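# Scoop dry food from a pouch into two bowls

## Task

Using a held scoop, move dry food into the bowls until every bowl contains 10 or more pieces, spilling as little as possible. Each piece delivered to a bowl must, after it last rested in or on the pouch, on the table or on the scoop's handle, have sat inside the scoop while the scoop was held and raised clear. Any food caught between gripper fingers has to drop back into the pouch, not into the scoop, and be scooped up again from there. More than an occasional rule-breaking piece in a bowl means failure. Both bowls must finish upright on the table. Food that leaves the table counts only as a spill and does not end the scene. To finish, the pouch must stand upright and the scoop, emptied, must lie on the table away from the pouch and both bowls.

## Robot and tools

ROBOT. Two arms, left_arm and right_arm, each with a parallel two-finger gripper. Calibrated bases in the scene frame: left_arm at (+0.053, +0.295, 0) m, right_arm at (+0.005, -0.272, 0) m, both turned only slightly about z and with +z up. Scene frame: origin at table-top height midway between the nominal bases, +x out over the table, +z up, left_arm on the +y side (arm names do not match image left/right).

FRAMES. Each arm reports its gripper pose, Hand target and wrist-camera pose in its own base frame. Fixed cameras and the table use the scene frame. A gripper's fingers point along its +z axis and separate along its y axis. end_effector_position is the point between the finger pads, roughly 1 cm short of the tips. Reported poses may be off by a few centimetres, more at long reach.

execute_actions(actions, cameras). actions is a list of actions; each action is a list of up to 15 rows; each row is exactly 14 numbers in [-1, 1]: left_arm dx, dy, dz, rx, ry, rz, opening, then right_arm in the same order. Each row lasts one 1/30 s step; an action is 15 steps (0.5 s), a short table repeating its final row. dx..rz are offsets, not poses: counted along that arm's base axes from the Hand target the arm had when the action began (every row from that same start, not from the row before). Scale: 1.0 equals 0.6 m of travel or 180 degrees; rx, ry, rz form one rotation vector, turning about the Hand target's position. Repeating an offset in a new action moves further. Opening is absolute: +1 fully open (0.094 m), -1 closed. Sending six zeros re-commands the current Hand target; always resend the wanted opening, since 0 is itself a half-open command. An empty list just returns state and images.

move(target, speed, blend, opening_speed, blocking, cameras). target is one 14-number row or a list of up to 15 such rows, same layout and scale; every row is an offset from the Hand targets at the move's start. Paths are straight, end together, take 0.5 s to 10 s (cut off at 10 s). speed: m/s per arm path, 0.002 to 2.9, default 0.25 (rotation up to twice that in rad/s), one value or one per target. blend: corner rounding in metres for lists. opening_speed: rate on the -1..+1 scale per second, at least 0.2; use a low value to close gently. blocking=false returns after about 0.5 s while the move runs. Paths ignore obstacles and the other arm. The result adds a move: line (done, off_target, moving, held, fault) plus limits (paced = pose clipped, held = steps withheld).

wait(seconds 0..10) lets time pass holding commands. stop brakes a running move. zoom_image(camera, region [x0, y0, x1, y1] pixels, at most 504x504) enlarges part of that camera's latest image. read_manual gives licence texts only. finished_scene(scene 1) ends the scene irreversibly.

CAMERAS: cam_head_left, cam_head_right, cam_high, cam_low, cam_left_wrist, cam_right_wrist, each 672x504; cameras=[] gives none, omitted or ["all"] gives all.

RESULTS. Per arm: end_effector_position (m) and end_effector_quat_wxyz, Hand target (next offsets count from it), Tool commands, grip_measured (same scale as opening; reads up to about 2.7 mm wide when empty, narrower than a squeezed part), grip_effort_nm (motor effort, negative closing, not a pad force), Joint positions (last = opening in metres), Joint velocities ("within noise" means at rest), Joint torques (joints 1-3 wrap at ±28 N m). A gripper often rests a centimetre or more from its target through friction; that is not proof of contact. Re-send the missing distance as an offset if needed. The controller limits each step's orientation change to 40 degrees from the measured one.

CAUTIONS. Do not let the grippers, housings or wrist cameras meet: the clearance check will not stop that, and a hard hit or squeeze between arms can end the scene as failed. Never close one gripper on the other's fingers. Anything knocked or set off the table ends the scene with a penalty; keep bowls, pouch and scoop on it. Avoid fast moves into contact, pushing far past a contact, dropping or releasing moving items; a stopped arm keeps pressing until commanded back. Keep paths away from an arm's own base to avoid shoulder flips. Long holding, stretched reach or pushing toward unreachable poses heats motors: MOTOR HOT appears at 75 °C, an OVER-TEMPERATURE FAULT at 90 °C folds and disables that arm. Loose objects may occasionally be nudged. Simulated time keeps running while you compose replies.

Each tool is called after "Call:" as a command line: name --argument value for each argument, lists and objects as JSON in quotes; but a table of rows of numbers goes row by row, as --pt "numbers of a row", without its own name.

## Session

Call:
execute_actions --actions '[]'

Scene clock: 0.00 s.
left_arm: end_effector_position=(+0.3828, -0.0066, +0.4105) grip_measured=+1.000 grip_effort_nm=n/a end_effector_quat_wxyz=(+0.711, +0.007, +0.703, -0.010) | right_arm: end_effector_position=(+0.3180, -0.2176, +0.4064) grip_measured=-0.583 grip_effort_nm=n/a end_effector_quat_wxyz=(+0.582, +0.568, +0.399, +0.424)
Joint positions: left_arm=[-0.016 1.052 1.051 0.013 0.008 -0.004 0.094] | right_arm=[-0.824 1.1 1.03 0.111 -0.495 1.609 0.02]
Joint velocities: within noise
Joint torques (N m): no reading
Heat: left arm: 41 °C; right arm: 47 °C.
Hand target: left_arm +0.3775, -0.0065, +0.4261; +0.724, +0.007, +0.689, -0.010 | right_arm +0.3152, -0.2150, +0.4159; +0.591, +0.559, +0.399, +0.423
Tool commands: left_gripper/opening=+1.0 right_gripper/opening=-0.976588

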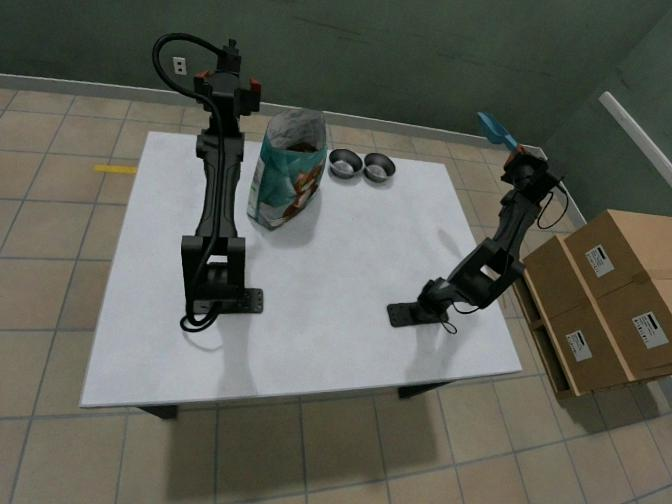

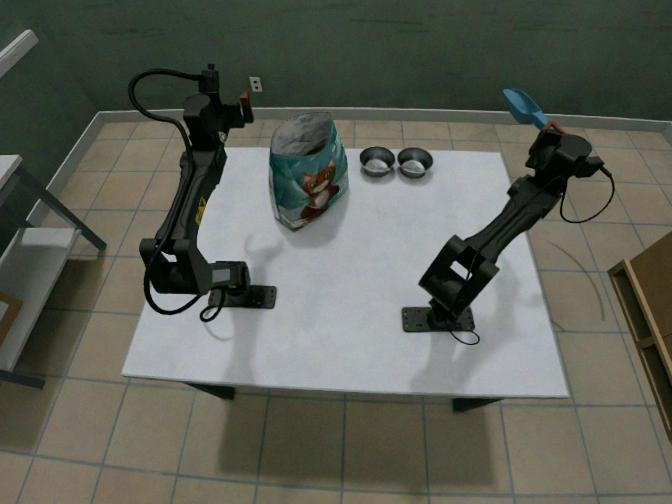

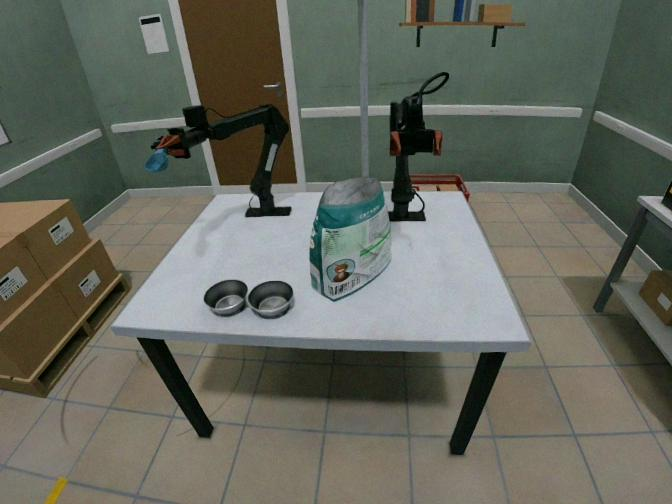

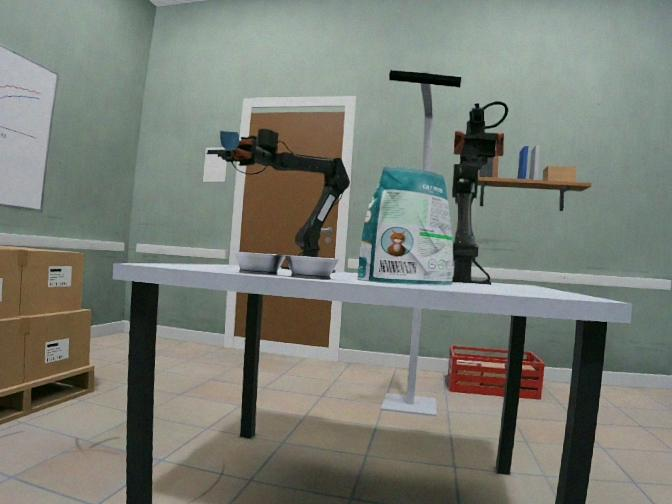

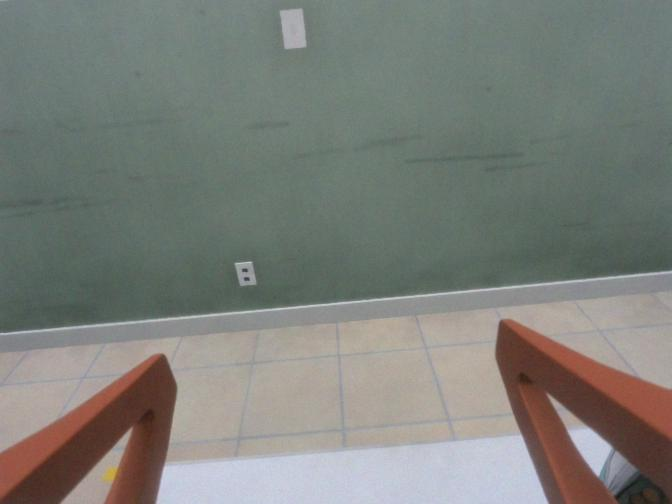

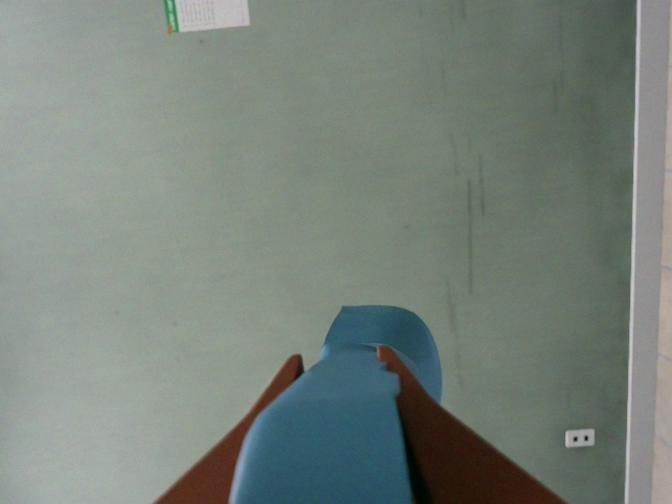

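Call:
zoom_image --camera "cam_head_right" --region '[230, 90, 450, 250]'

Call:
zoom_image --camera "cam_head_right" --region '[480, 70, 640, 190]'

Call:
zoom_image --camera "cam_high" --region '[120, 80, 320, 230]'

Call:
zoom_image --camera "cam_low" --region '[190, 100, 490, 300]'

Call:
zoom_image --camera "cam_head_left" --region '[440, 90, 600, 210]'

Call:
zoom_image --camera "cam_right_wrist" --region '[130, 250, 530, 504]'

Scaled by 2.291.

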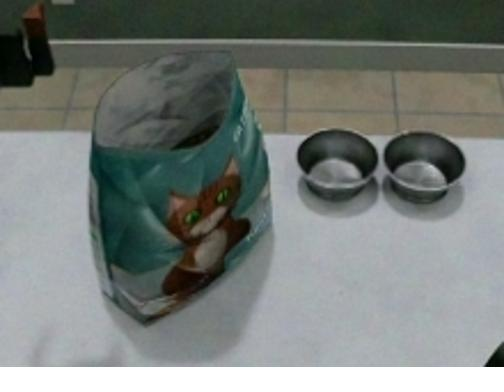

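Scaled by 3.150.

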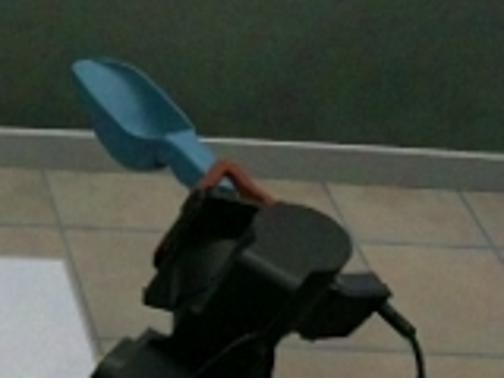

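Scaled by 2.520.

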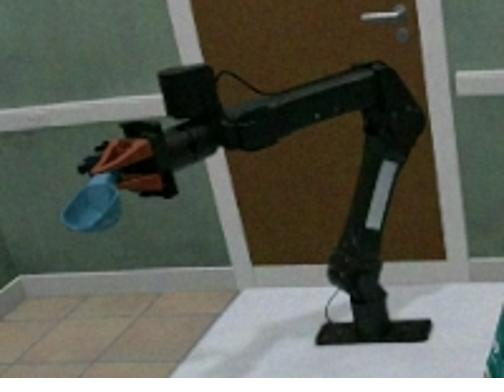

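Scaled by 1.680.

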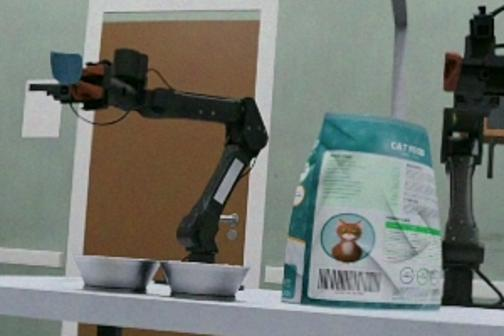

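Scaled by 3.150.

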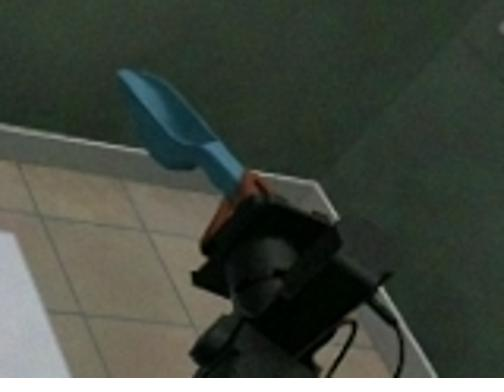

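Scaled by 1.260.

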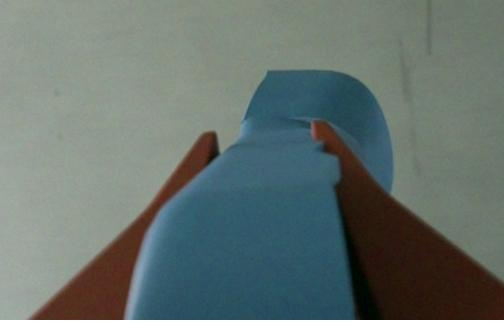

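Call:
move --target '[-0.03, -0.22, 0.03, 0, 0.24, 0, 1, 0, 0, 0, 0, 0, 0, -0.976588]'

Scene clock: 67.80 s.
left_arm: end_effector_position=(+0.3645, -0.1433, +0.4436) grip_measured=+1.000 grip_effort_nm=-0.007 end_effector_quat_wxyz=(+0.446, +0.010, +0.895, -0.026) | right_arm: end_effector_position=(+0.3180, -0.2176, +0.4064) grip_measured=-0.583 grip_effort_nm=-1.038 end_effector_quat_wxyz=(+0.582, +0.568, +0.399, +0.424)
Joint positions: left_arm=[-0.544 1.824 2.66 -1.539 -0.374 -0.347 0.094] | right_arm=[-0.824 1.1 1.03 0.111 -0.495 1.609 0.02]
Joint velocities: within noise
Joint torques (N m): left_arm=[-0.42 -5.38 5.15 0.79 -0.3 -0.09] | right_arm=[0.09 -3.4 8.21 2.21 -0.01 -0.09]
Heat: left arm: 42 °C; right arm: 46 °C.
Hand target: left_arm +0.3595, -0.1385, +0.4441; +0.420, +0.003, +0.908, -0.012 | right_arm +0.3152, -0.2150, +0.4159; +0.591, +0.559, +0.399, +0.423
Off the commanded pose: left_arm 0.007 m, 4 deg | right_arm 0.010 m, 1 deg.
joint sent to its limit (left arm) — joint 4 (wrist pitch), lower limit. The joint targets are off in position, not in orientation.
move: off_target (left_arm)

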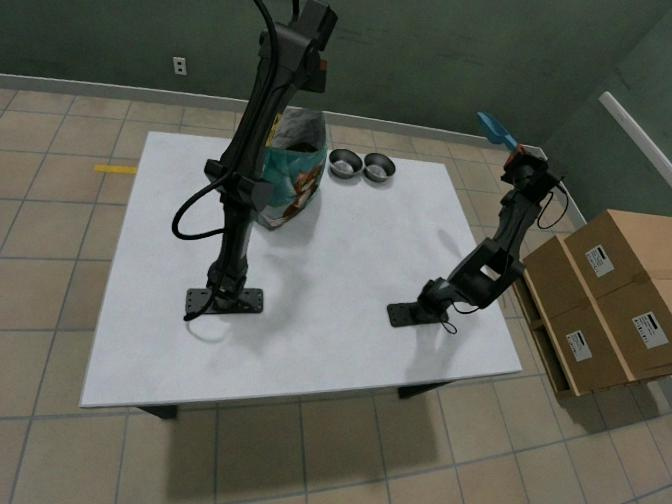

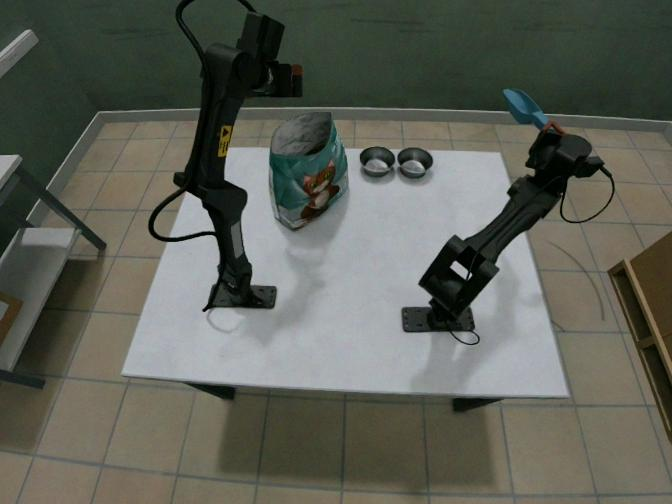

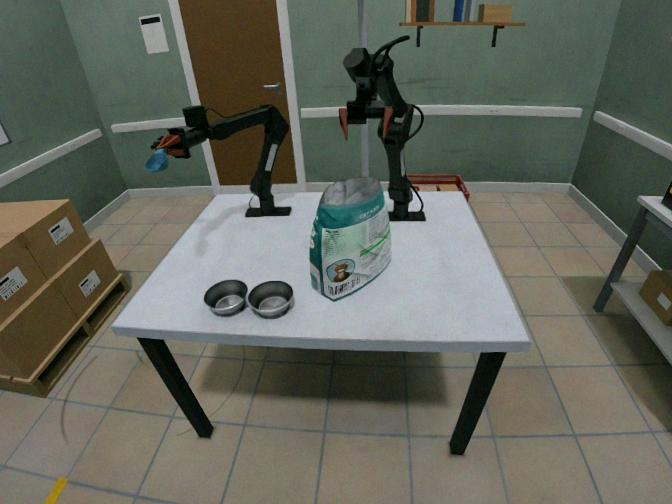

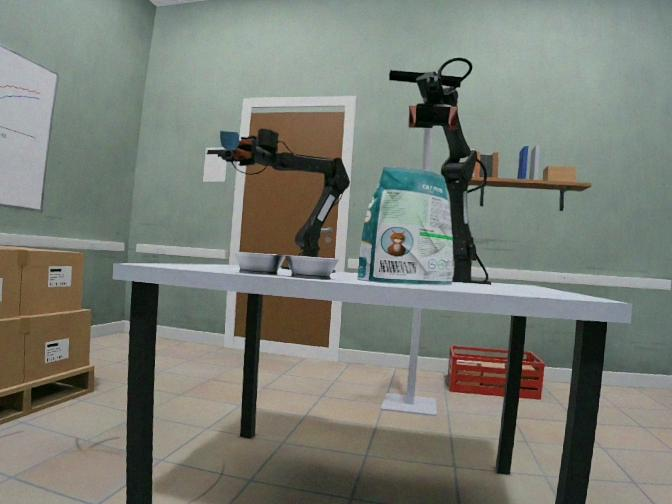

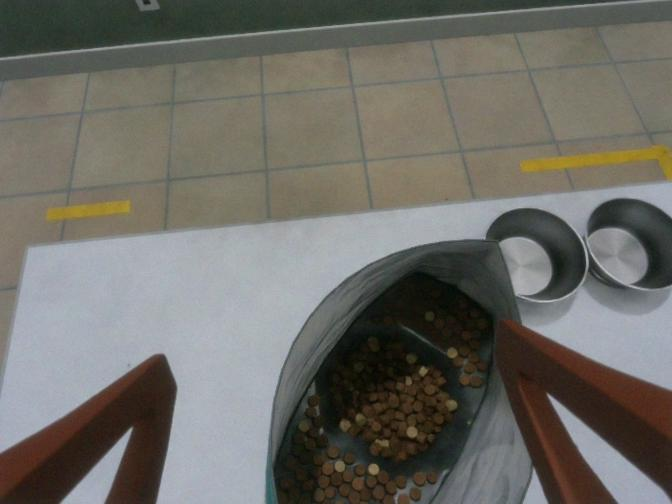

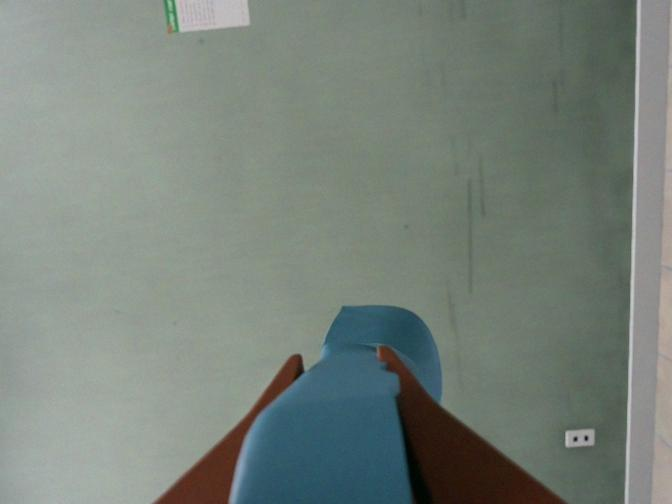

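Call:
zoom_image --camera "cam_left_wrist" --region '[250, 180, 672, 504]'

Call:
zoom_image --camera "cam_left_wrist" --region '[260, 230, 540, 504]'

Scaled by 1.194.

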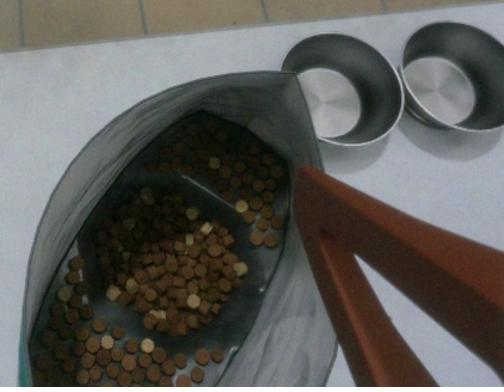

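Scaled by 1.800.

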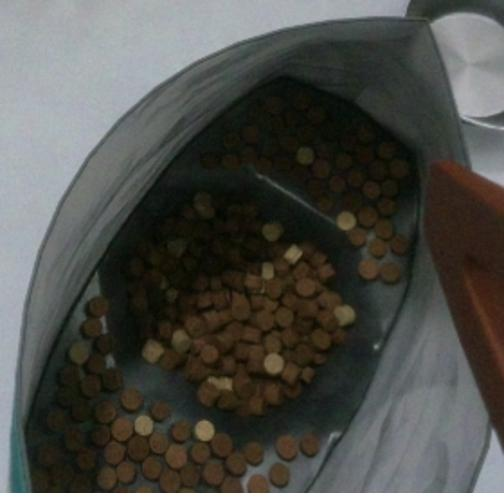

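Call:
move --target '[-0.17, 0.02, -0.09, 0, 0.03, 0, 1, 0, 0, 0, 0, 0, 0, -0.976588]' --cameras '["cam_left_wrist","cam_head_right"]'

Call:
zoom_image --camera "cam_left_wrist" --region '[150, 100, 500, 450]'

Scene clock: 123.80 s.
left_arm: end_effector_position=(+0.2613, -0.1336, +0.3909) grip_measured=+1.000 grip_effort_nm=-0.012 end_effector_quat_wxyz=(+0.379, +0.006, +0.925, -0.025) | right_arm: end_effector_position=(+0.3180, -0.2176, +0.4064) grip_measured=-0.583 grip_effort_nm=-1.028 end_effector_quat_wxyz=(+0.582, +0.568, +0.399, +0.424)
Joint positions: left_arm=[-0.745 1.419 2.054 -1.548 -0.453 -0.575 0.094] | right_arm=[-0.824 1.1 1.03 0.111 -0.495 1.609 0.02]
Joint velocities: within noise
Joint torques (N m): left_arm=[-0.66 -3 4.08 0.67 -0.38 -0.07] | right_arm=[0.18 -3.43 8.23 2.18 0.01 -0.09]
Heat: left arm: 42 °C; right arm: 46 °C.
Hand target: left_arm +0.2575, -0.1265, +0.3902; +0.377, +0.002, +0.926, -0.012 | right_arm +0.3152, -0.2150, +0.4159; +0.591, +0.559, +0.399, +0.423
Off the commanded pose: left_arm 0.008 m, 2 deg | right_arm 0.010 m, 1 deg.
joint sent to its limit (left arm) — joint 4 (wrist pitch), lower limit. The joint targets still meet the commanded pose.
move: done
Images, in order (width x height): cam_head_right 672x504, cam_left_wrist 672x504.

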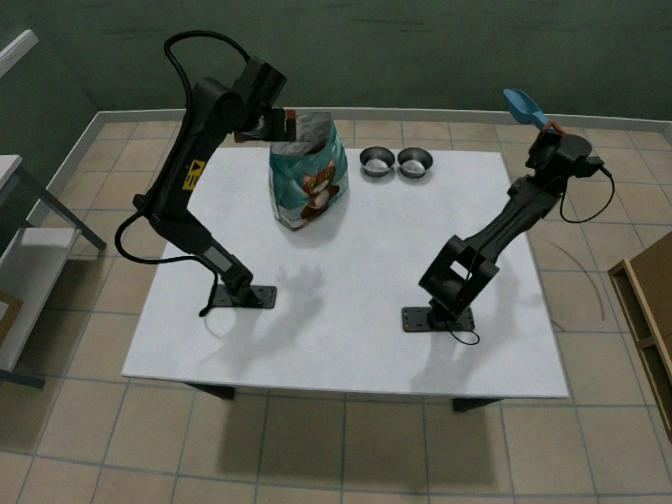

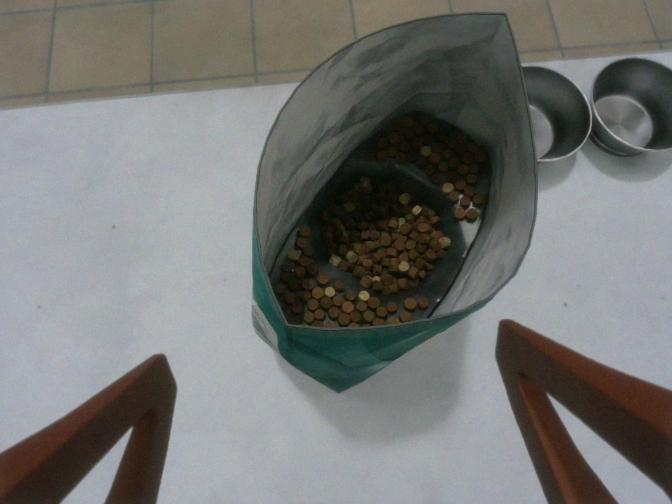

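Scaled by 1.440.

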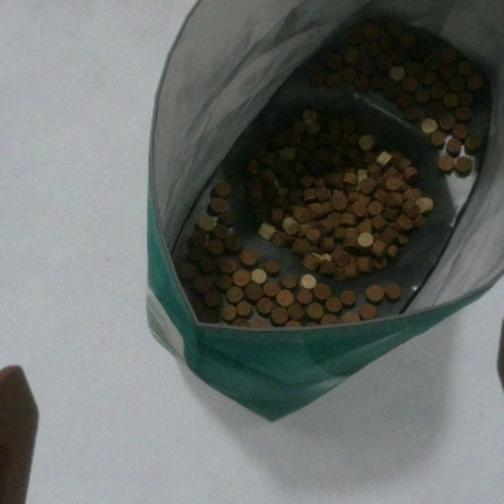

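Call:
move --target '[-0.02, 0.075, -0.04, 0.015, 0.021, -0.219, 1, 0, 0, 0, 0, 0, 0, -0.976588]' --cameras '["cam_left_wrist","cam_head_left","cam_head_right"]'

Call:
zoom_image --camera "cam_left_wrist" --region '[100, 0, 600, 504]'

Scene clock: 205.13 s.
left_arm: end_effector_position=(+0.2534, -0.0796, +0.3613) grip_measured=+1.000 grip_effort_nm=-0.007 end_effector_quat_wxyz=(+0.323, +0.318, +0.885, -0.108) | right_arm: end_effector_position=(+0.3180, -0.2176, +0.4064) grip_measured=-0.583 grip_effort_nm=-1.033 end_effector_quat_wxyz=(+0.582, +0.568, +0.399, +0.424)
Joint positions: left_arm=[-0.061 1.306 1.877 -1.542 0.374 0.512 0.094] | right_arm=[-0.824 1.1 1.03 0.111 -0.495 1.609 0.02]
Joint velocities: within noise
Joint torques (N m): left_arm=[0.61 -2.03 5.89 0.61 0.34 0.07] | right_arm=[0.06 -3.3 8.29 2.22 0.01 -0.1]
Heat: left arm: 40 °C; right arm: 46 °C.
Hand target: left_arm +0.2455, -0.0815, +0.3662; +0.320, +0.322, +0.883, -0.117 | right_arm +0.3152, -0.2150, +0.4159; +0.591, +0.559, +0.399, +0.423
Off the commanded pose: left_arm 0.009 m, 1 deg | right_arm 0.010 m, 1 deg.
joint sent to its limit (left arm) — joint 4 (wrist pitch), lower limit. The joint targets still meet the commanded pose.
move: done
Images, in order (width x height): cam_head_left 672x504, cam_head_right 672x504, cam_left_wrist 672x504.

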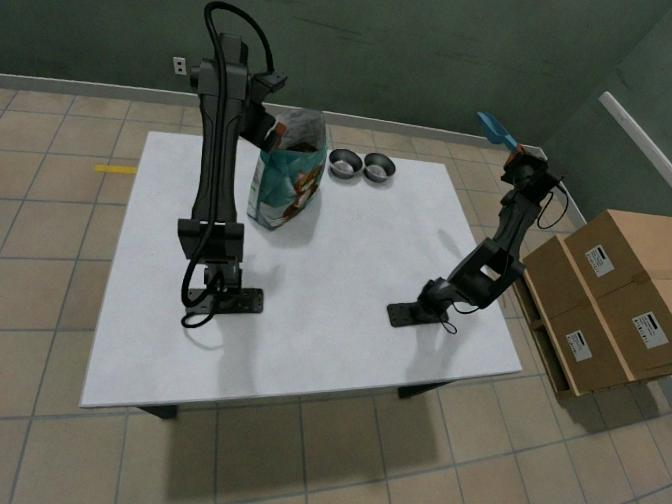

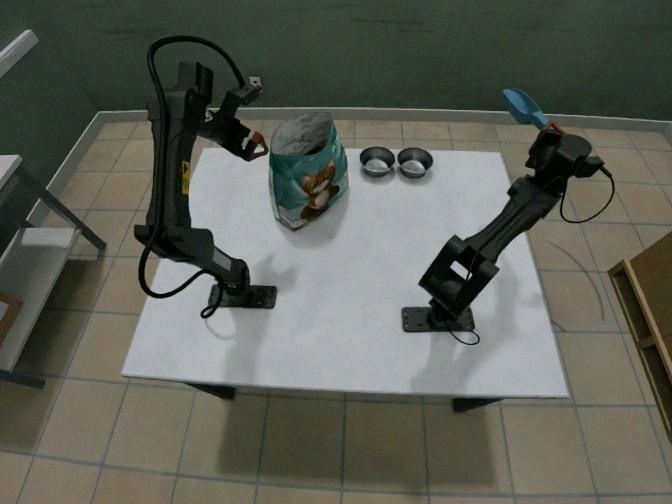

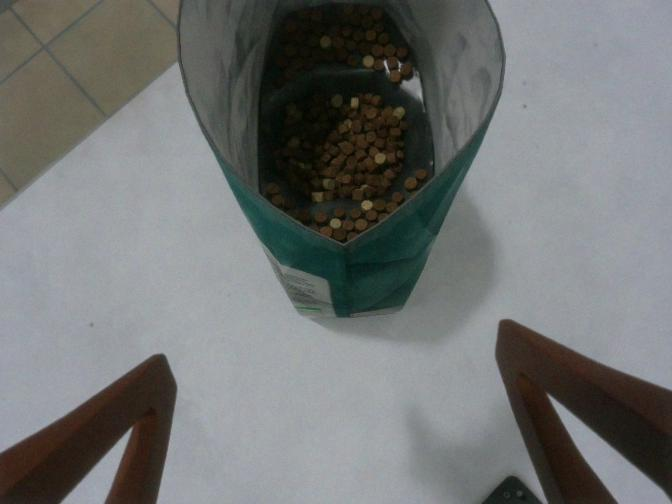

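Scaled by 1.000.

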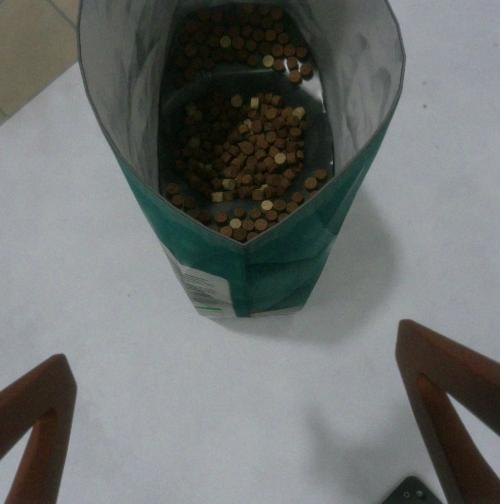

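Call:
move --target '[0.074, -0.069, -0.137, 0, 0, 0, 1, 0, 0, 0, 0, 0, 0, -0.976588]' --speed 0.1 --cameras '["cam_left_wrist","cam_high","cam_low","cam_head_right"]'

Scene clock: 216.27 s.
left_arm: end_effector_position=(+0.2849, -0.1219, +0.2720) grip_measured=+1.000 grip_effort_nm=-0.012 end_effector_quat_wxyz=(+0.289, +0.324, +0.892, -0.122) | right_arm: end_effector_position=(+0.3180, -0.2176, +0.4064) grip_measured=-0.583 grip_effort_nm=-1.023 end_effector_quat_wxyz=(+0.582, +0.568, +0.399, +0.424)
Joint positions: left_arm=[-0.24 1.279 1.458 -1.173 0.294 0.37 0.094] | right_arm=[-0.824 1.1 1.03 0.111 -0.495 1.609 0.02]
Joint velocities: within noise
Joint torques (N m): left_arm=[-0.57 -4.72 5.38 1.33 0.07 -0.1] | right_arm=[0.06 -3.34 8.28 2.17 0.04 -0.08]
Heat: left arm: 40 °C; right arm: 45 °C.
Hand target: left_arm +0.2899, -0.1229, +0.2839; +0.320, +0.323, +0.883, -0.117 | right_arm +0.3152, -0.2150, +0.4159; +0.591, +0.559, +0.399, +0.423
Off the commanded pose: left_arm 0.013 m, 4 deg | right_arm 0.010 m, 1 deg.
move: off_target (left_arm)
Images, in order (width x height): cam_head_right 672x504, cam_high 672x504, cam_low 672x504, cam_left_wrist 672x504.

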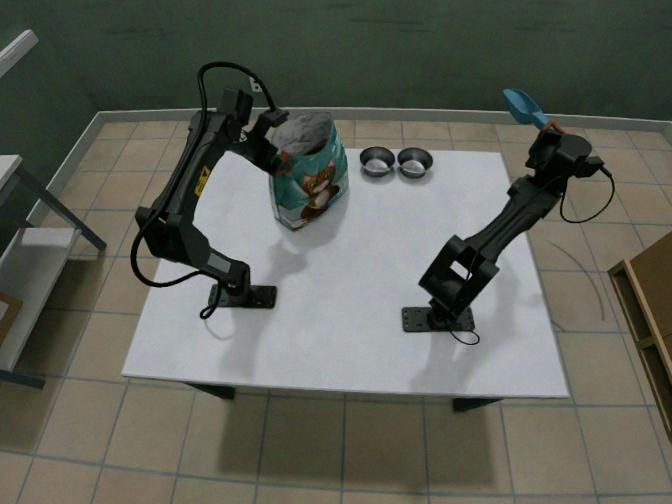

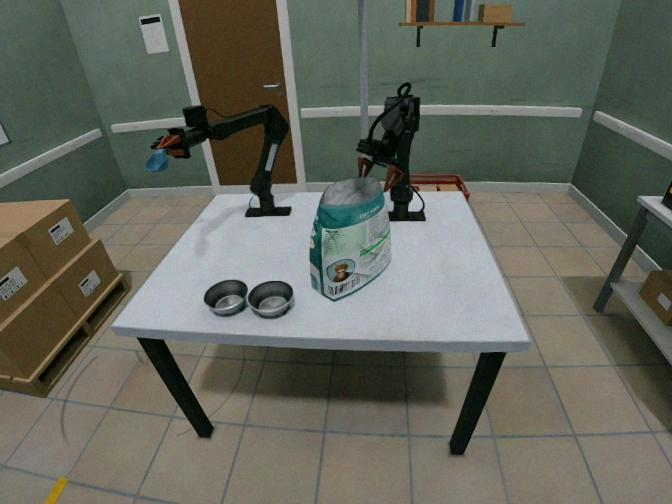

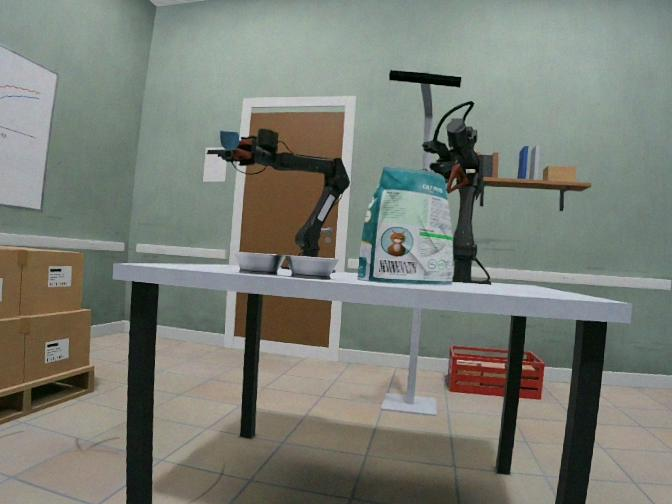

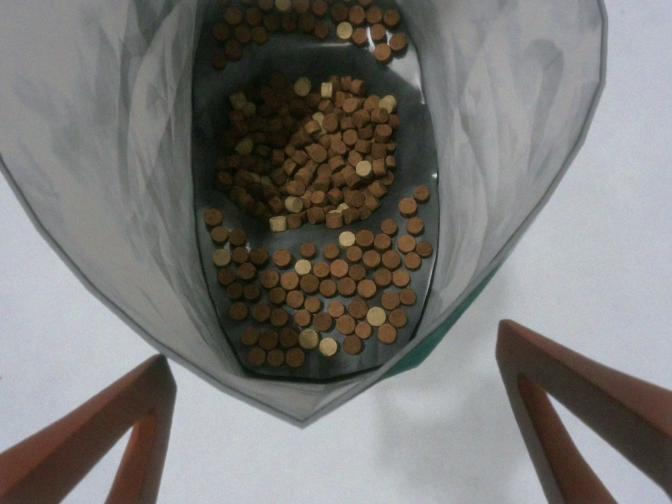

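Call:
move --target '[0.01, 0.009, 0.0, 0, 0, 0, 1, 0, 0, 0, 0, 0, 0, -0.976588]' --speed 0.1 --cameras '["cam_left_wrist"]'

Call:
move --target '[0, 0, 0, 0, 0, 0, -0.4, 0, 0, 0, 0, 0, 0, -0.976588]' --opening_speed 0.5 --cameras '["cam_left_wrist"]'

Scene clock: 224.53 s.
left_arm: end_effector_position=(+0.2880, -0.1144, +0.2720) grip_measured=+1.000 grip_effort_nm=-0.012 end_effector_quat_wxyz=(+0.292, +0.317, +0.895, -0.117) | right_arm: end_effector_position=(+0.3180, -0.2176, +0.4064) grip_measured=-0.583 grip_effort_nm=-1.028 end_effector_quat_wxyz=(+0.582, +0.568, +0.399, +0.424)
Joint positions: left_arm=[-0.214 1.279 1.458 -1.173 0.294 0.38 0.094] | right_arm=[-0.824 1.1 1.03 0.111 -0.495 1.609 0.02]
Joint velocities: within noise
Joint torques (N m): left_arm=[0.62 -3.14 6.24 1.28 0.24 0.1] | right_arm=[-0.05 -3.22 8.28 2.2 0 -0.1]
Heat: left arm: 40 °C; right arm: 45 °C.
Hand target: left_arm +0.2958, -0.1175, +0.2839; +0.320, +0.322, +0.883, -0.117 | right_arm +0.3152, -0.2150, +0.4159; +0.591, +0.559, +0.399, +0.423
Off the commanded pose: left_arm 0.015 m, 4 deg | right_arm 0.010 m, 1 deg.
move: off_target (left_arm)
Images, in order (width x height): cam_left_wrist 672x504.

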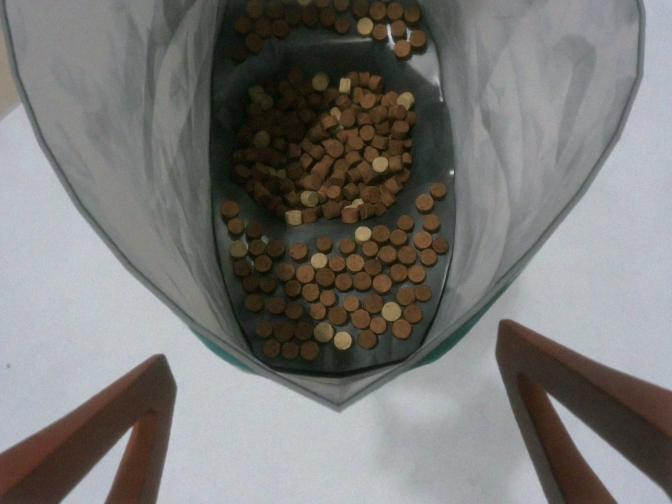

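Scene clock: 227.83 s.
left_arm: end_effector_position=(+0.2871, -0.1166, +0.2720) grip_measured=-0.397 grip_effort_nm=-0.149 end_effector_quat_wxyz=(+0.291, +0.321, +0.894, -0.118) | right_arm: end_effector_position=(+0.3180, -0.2176, +0.4064) grip_measured=-0.583 grip_effort_nm=-1.028 end_effector_quat_wxyz=(+0.582, +0.568, +0.399, +0.424)
Joint positions: left_arm=[-0.222 1.279 1.458 -1.173 0.294 0.38 0.028] | right_arm=[-0.824 1.1 1.03 0.111 -0.495 1.609 0.02]
Joint velocities: within noise
Joint torques (N m): left_arm=[0.44 -3.28 6.09 1.29 0.25 0.08] | right_arm=[-0.05 -3.32 8.25 2.22 0.02 -0.05]
Heat: left arm: 41 °C; right arm: 45 °C.
Hand target: left_arm +0.2958, -0.1175, +0.2839; +0.320, +0.323, +0.883, -0.117 | right_arm +0.3152, -0.2150, +0.4159; +0.591, +0.559, +0.399, +0.423
Off the commanded pose: left_arm 0.015 m, 4 deg | right_arm 0.010 m, 1 deg.
move: off_target (left_arm)
Images, in order (width x height): cam_left_wrist 672x504.

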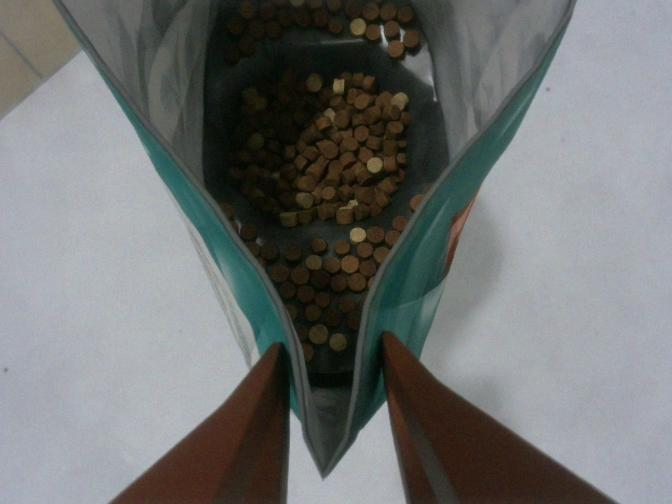

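Call:
move --target '[0, 0, 0, 0, 0, 0, -0.85, 0, 0, 0, 0, 0, 0, -0.976588]' --opening_speed 0.4 --cameras '["cam_left_wrist","cam_head_right"]'

Scene clock: 231.67 s.
left_arm: end_effector_position=(+0.2879, -0.1158, +0.2711) grip_measured=-0.845 grip_effort_nm=-0.252 end_effector_quat_wxyz=(+0.290, +0.320, +0.894, -0.117) | right_arm: end_effector_position=(+0.3180, -0.2176, +0.4064) grip_measured=-0.583 grip_effort_nm=-1.028 end_effector_quat_wxyz=(+0.582, +0.568, +0.399, +0.424)
Joint positions: left_arm=[-0.219 1.283 1.458 -1.173 0.294 0.38 0.007] | right_arm=[-0.824 1.1 1.03 0.111 -0.495 1.609 0.02]
Joint velocities: within noise
Joint torques (N m): left_arm=[0.49 -3.58 6.28 1.26 0.24 0.07] | right_arm=[-0.05 -3.29 8.21 2.19 0.06 -0.11]
Heat: left arm: 41 °C; right arm: 45 °C.
Hand target: left_arm +0.2958, -0.1175, +0.2839; +0.320, +0.322, +0.883, -0.117 | right_arm +0.3152, -0.2150, +0.4159; +0.591, +0.559, +0.399, +0.423
Off the commanded pose: left_arm 0.015 m, 4 deg | right_arm 0.010 m, 1 deg.
move: off_target (left_arm)
Images, in order (width x height): cam_head_right 672x504, cam_left_wrist 672x504.

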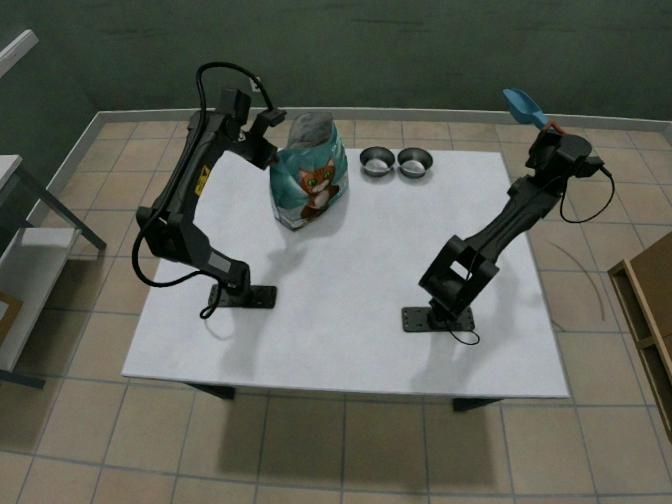

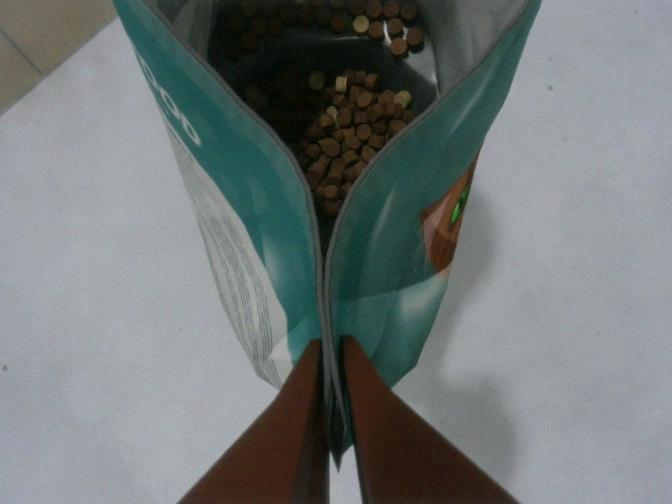

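Call:
move --target '[-0.015, -0.04, 0.0, 0, 0, -0.06, -1, 0, 0, 0, 0, 0, 0, -0.976588]' --speed 0.06 --cameras '["cam_left_wrist","cam_head_right","cam_high"]'

Scene clock: 243.33 s.
left_arm: end_effector_position=(+0.2910, -0.1222, +0.2669) grip_measured=-0.939 grip_effort_nm=-1.048 end_effector_quat_wxyz=(+0.289, +0.383, +0.870, -0.113) | right_arm: end_effector_position=(+0.3180, -0.2176, +0.4064) grip_measured=-0.583 grip_effort_nm=-1.023 end_effector_quat_wxyz=(+0.582, +0.568, +0.399, +0.424)
Joint positions: left_arm=[-0.22 1.312 1.465 -1.172 0.323 0.517 0.003] | right_arm=[-0.824 1.1 1.03 0.111 -0.495 1.609 0.02]
Joint velocities: within noise
Joint torques (N m): left_arm=[-1.58 -3.22 8.13 0.81 0.86 0.04] | right_arm=[0.05 -3.33 8.17 2.24 0.01 -0.1]
Heat: left arm: 41 °C; right arm: 45 °C.
Hand target: left_arm +0.2869, -0.1415, +0.2840; +0.308, +0.404, +0.849, -0.147 | right_arm +0.3152, -0.2150, +0.4159; +0.591, +0.559, +0.399, +0.423
Off the commanded pose: left_arm 0.026 m, 6 deg | right_arm 0.010 m, 1 deg.
move: off_target (left_arm)
Images, in order (width x height): cam_head_right 672x504, cam_high 672x504, cam_left_wrist 672x504.

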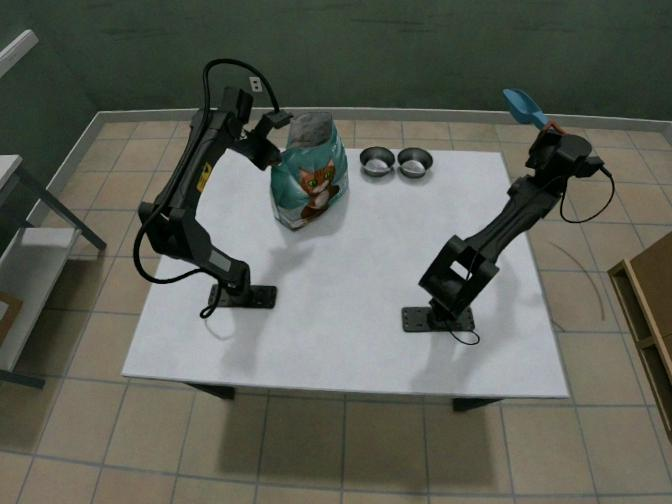

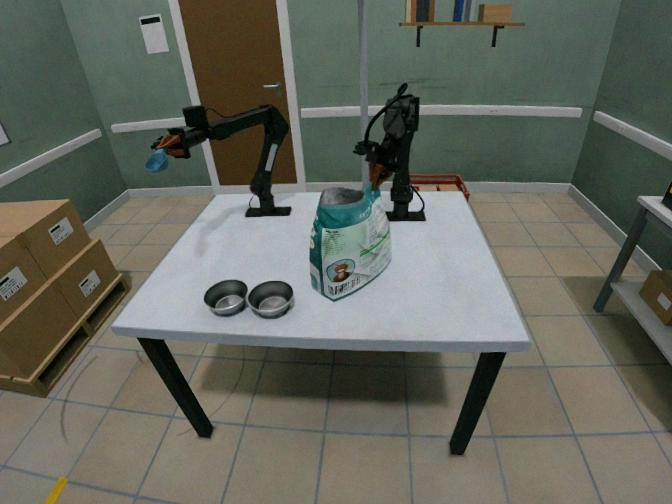

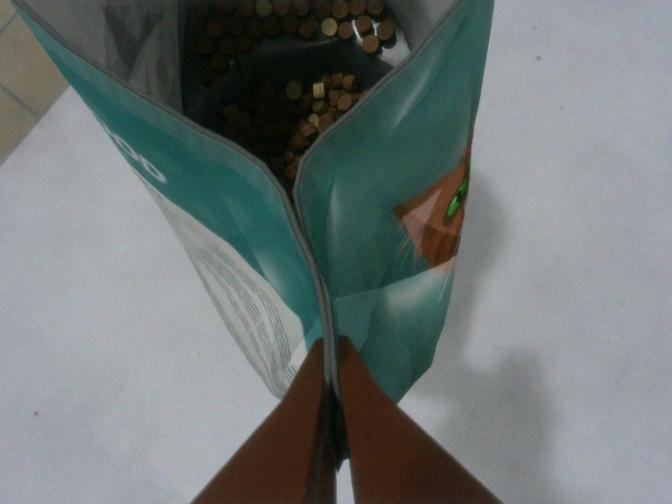

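Call:
move --target '[-0.03, -0.05, 0.0, 0, 0, 0.02, -1, 0, 0, 0, 0, 0, 0, -0.976588]' --speed 0.06 --cameras '["cam_left_wrist","cam_head_right","cam_low"]'

Scene clock: 248.83 s.
left_arm: end_effector_position=(+0.2730, -0.1510, +0.2682) grip_measured=-0.939 grip_effort_nm=-1.043 end_effector_quat_wxyz=(+0.281, +0.364, +0.883, -0.100) | right_arm: end_effector_position=(+0.3180, -0.2176, +0.4064) grip_measured=-0.583 grip_effort_nm=-1.033 end_effector_quat_wxyz=(+0.582, +0.568, +0.399, +0.424)
Joint positions: left_arm=[-0.403 1.284 1.459 -1.167 0.186 0.323 0.003] | right_arm=[-0.824 1.1 1.03 0.111 -0.495 1.609 0.02]
Joint velocities: within noise
Joint torques (N m): left_arm=[-1.91 -5 5.26 1.39 0.78 -0.09] | right_arm=[0.14 -3.36 8.2 2.21 0.02 -0.06]
Heat: left arm: 41 °C; right arm: 45 °C.
Hand target: left_arm +0.2688, -0.1715, +0.2839; +0.312, +0.377, +0.861, -0.137 | right_arm +0.3152, -0.2150, +0.4159; +0.591, +0.559, +0.399, +0.423
Off the commanded pose: left_arm 0.026 m, 6 deg | right_arm 0.010 m, 1 deg.
move: off_target (left_arm)
Images, in order (width x height): cam_head_right 672x504, cam_low 672x504, cam_left_wrist 672x504.

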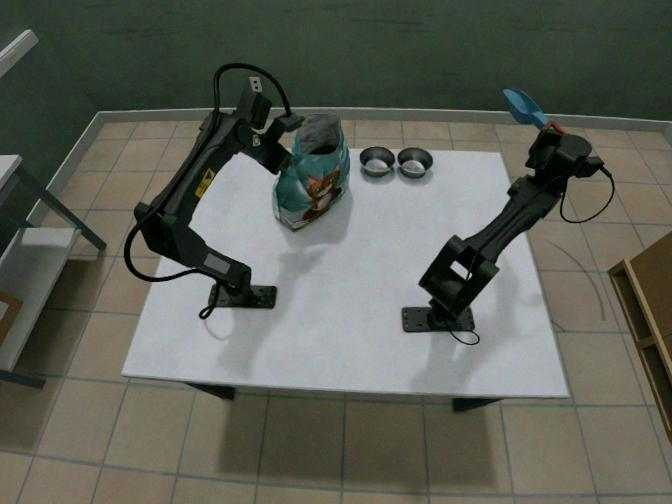

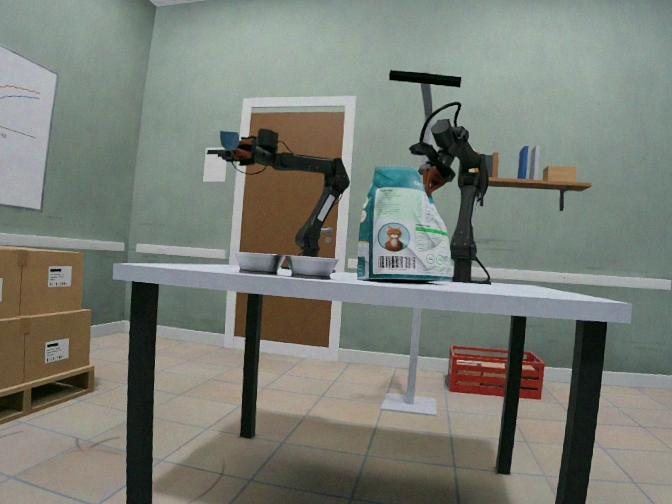

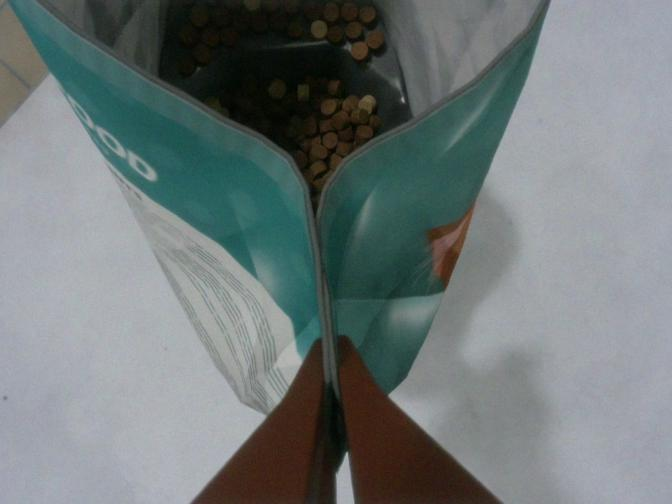

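Call:
move --target '[-0.03, -0.10, 0.0, 0, 0, -0.08, -1, 0, 0, 0, 0, 0, 0, -0.976588]' --speed 0.06 --cameras '["cam_left_wrist","cam_head_right","cam_low"]'

Scene clock: 254.20 s.
left_arm: end_effector_position=(+0.2469, -0.2076, +0.2600) grip_measured=-0.939 grip_effort_nm=-1.038 end_effector_quat_wxyz=(+0.253, +0.469, +0.835, -0.140) | right_arm: end_effector_position=(+0.3180, -0.2176, +0.4064) grip_measured=-0.583 grip_effort_nm=-1.023 end_effector_quat_wxyz=(+0.582, +0.568, +0.399, +0.424)
Joint positions: left_arm=[-0.57 1.342 1.479 -1.167 0.241 0.386 0.003] | right_arm=[-0.824 1.1 1.03 0.111 -0.495 1.609 0.02]
Joint velocities: within noise
Joint torques (N m): left_arm=[-1.26 -3.11 8.69 1.36 0.76 0.04] | right_arm=[0.01 -3.45 8.25 2.19 0.02 -0.1]
Heat: left arm: 41 °C; right arm: 45 °C.
Hand target: left_arm +0.2508, -0.2315, +0.2839; +0.293, +0.482, +0.807, -0.175 | right_arm +0.3152, -0.2150, +0.4159; +0.591, +0.559, +0.399, +0.423
Off the commanded pose: left_arm 0.034 m, 7 deg | right_arm 0.010 m, 1 deg.
move: off_target (left_arm)
Images, in order (width x height): cam_head_right 672x504, cam_low 672x504, cam_left_wrist 672x504.

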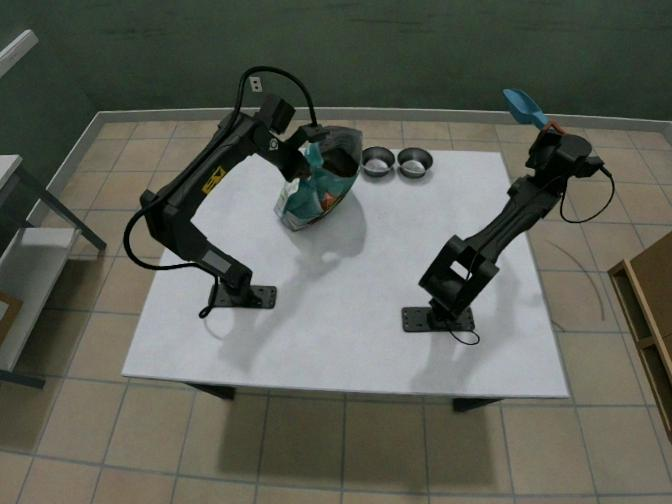

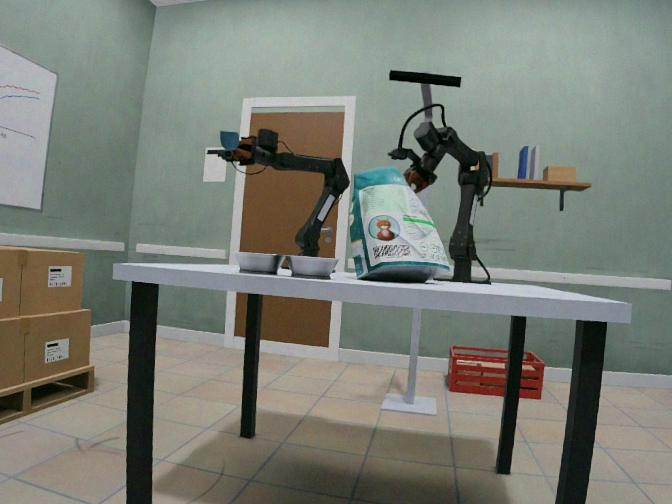

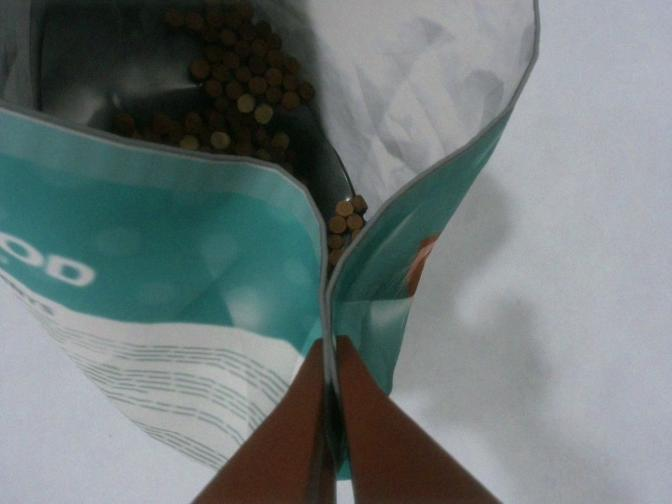

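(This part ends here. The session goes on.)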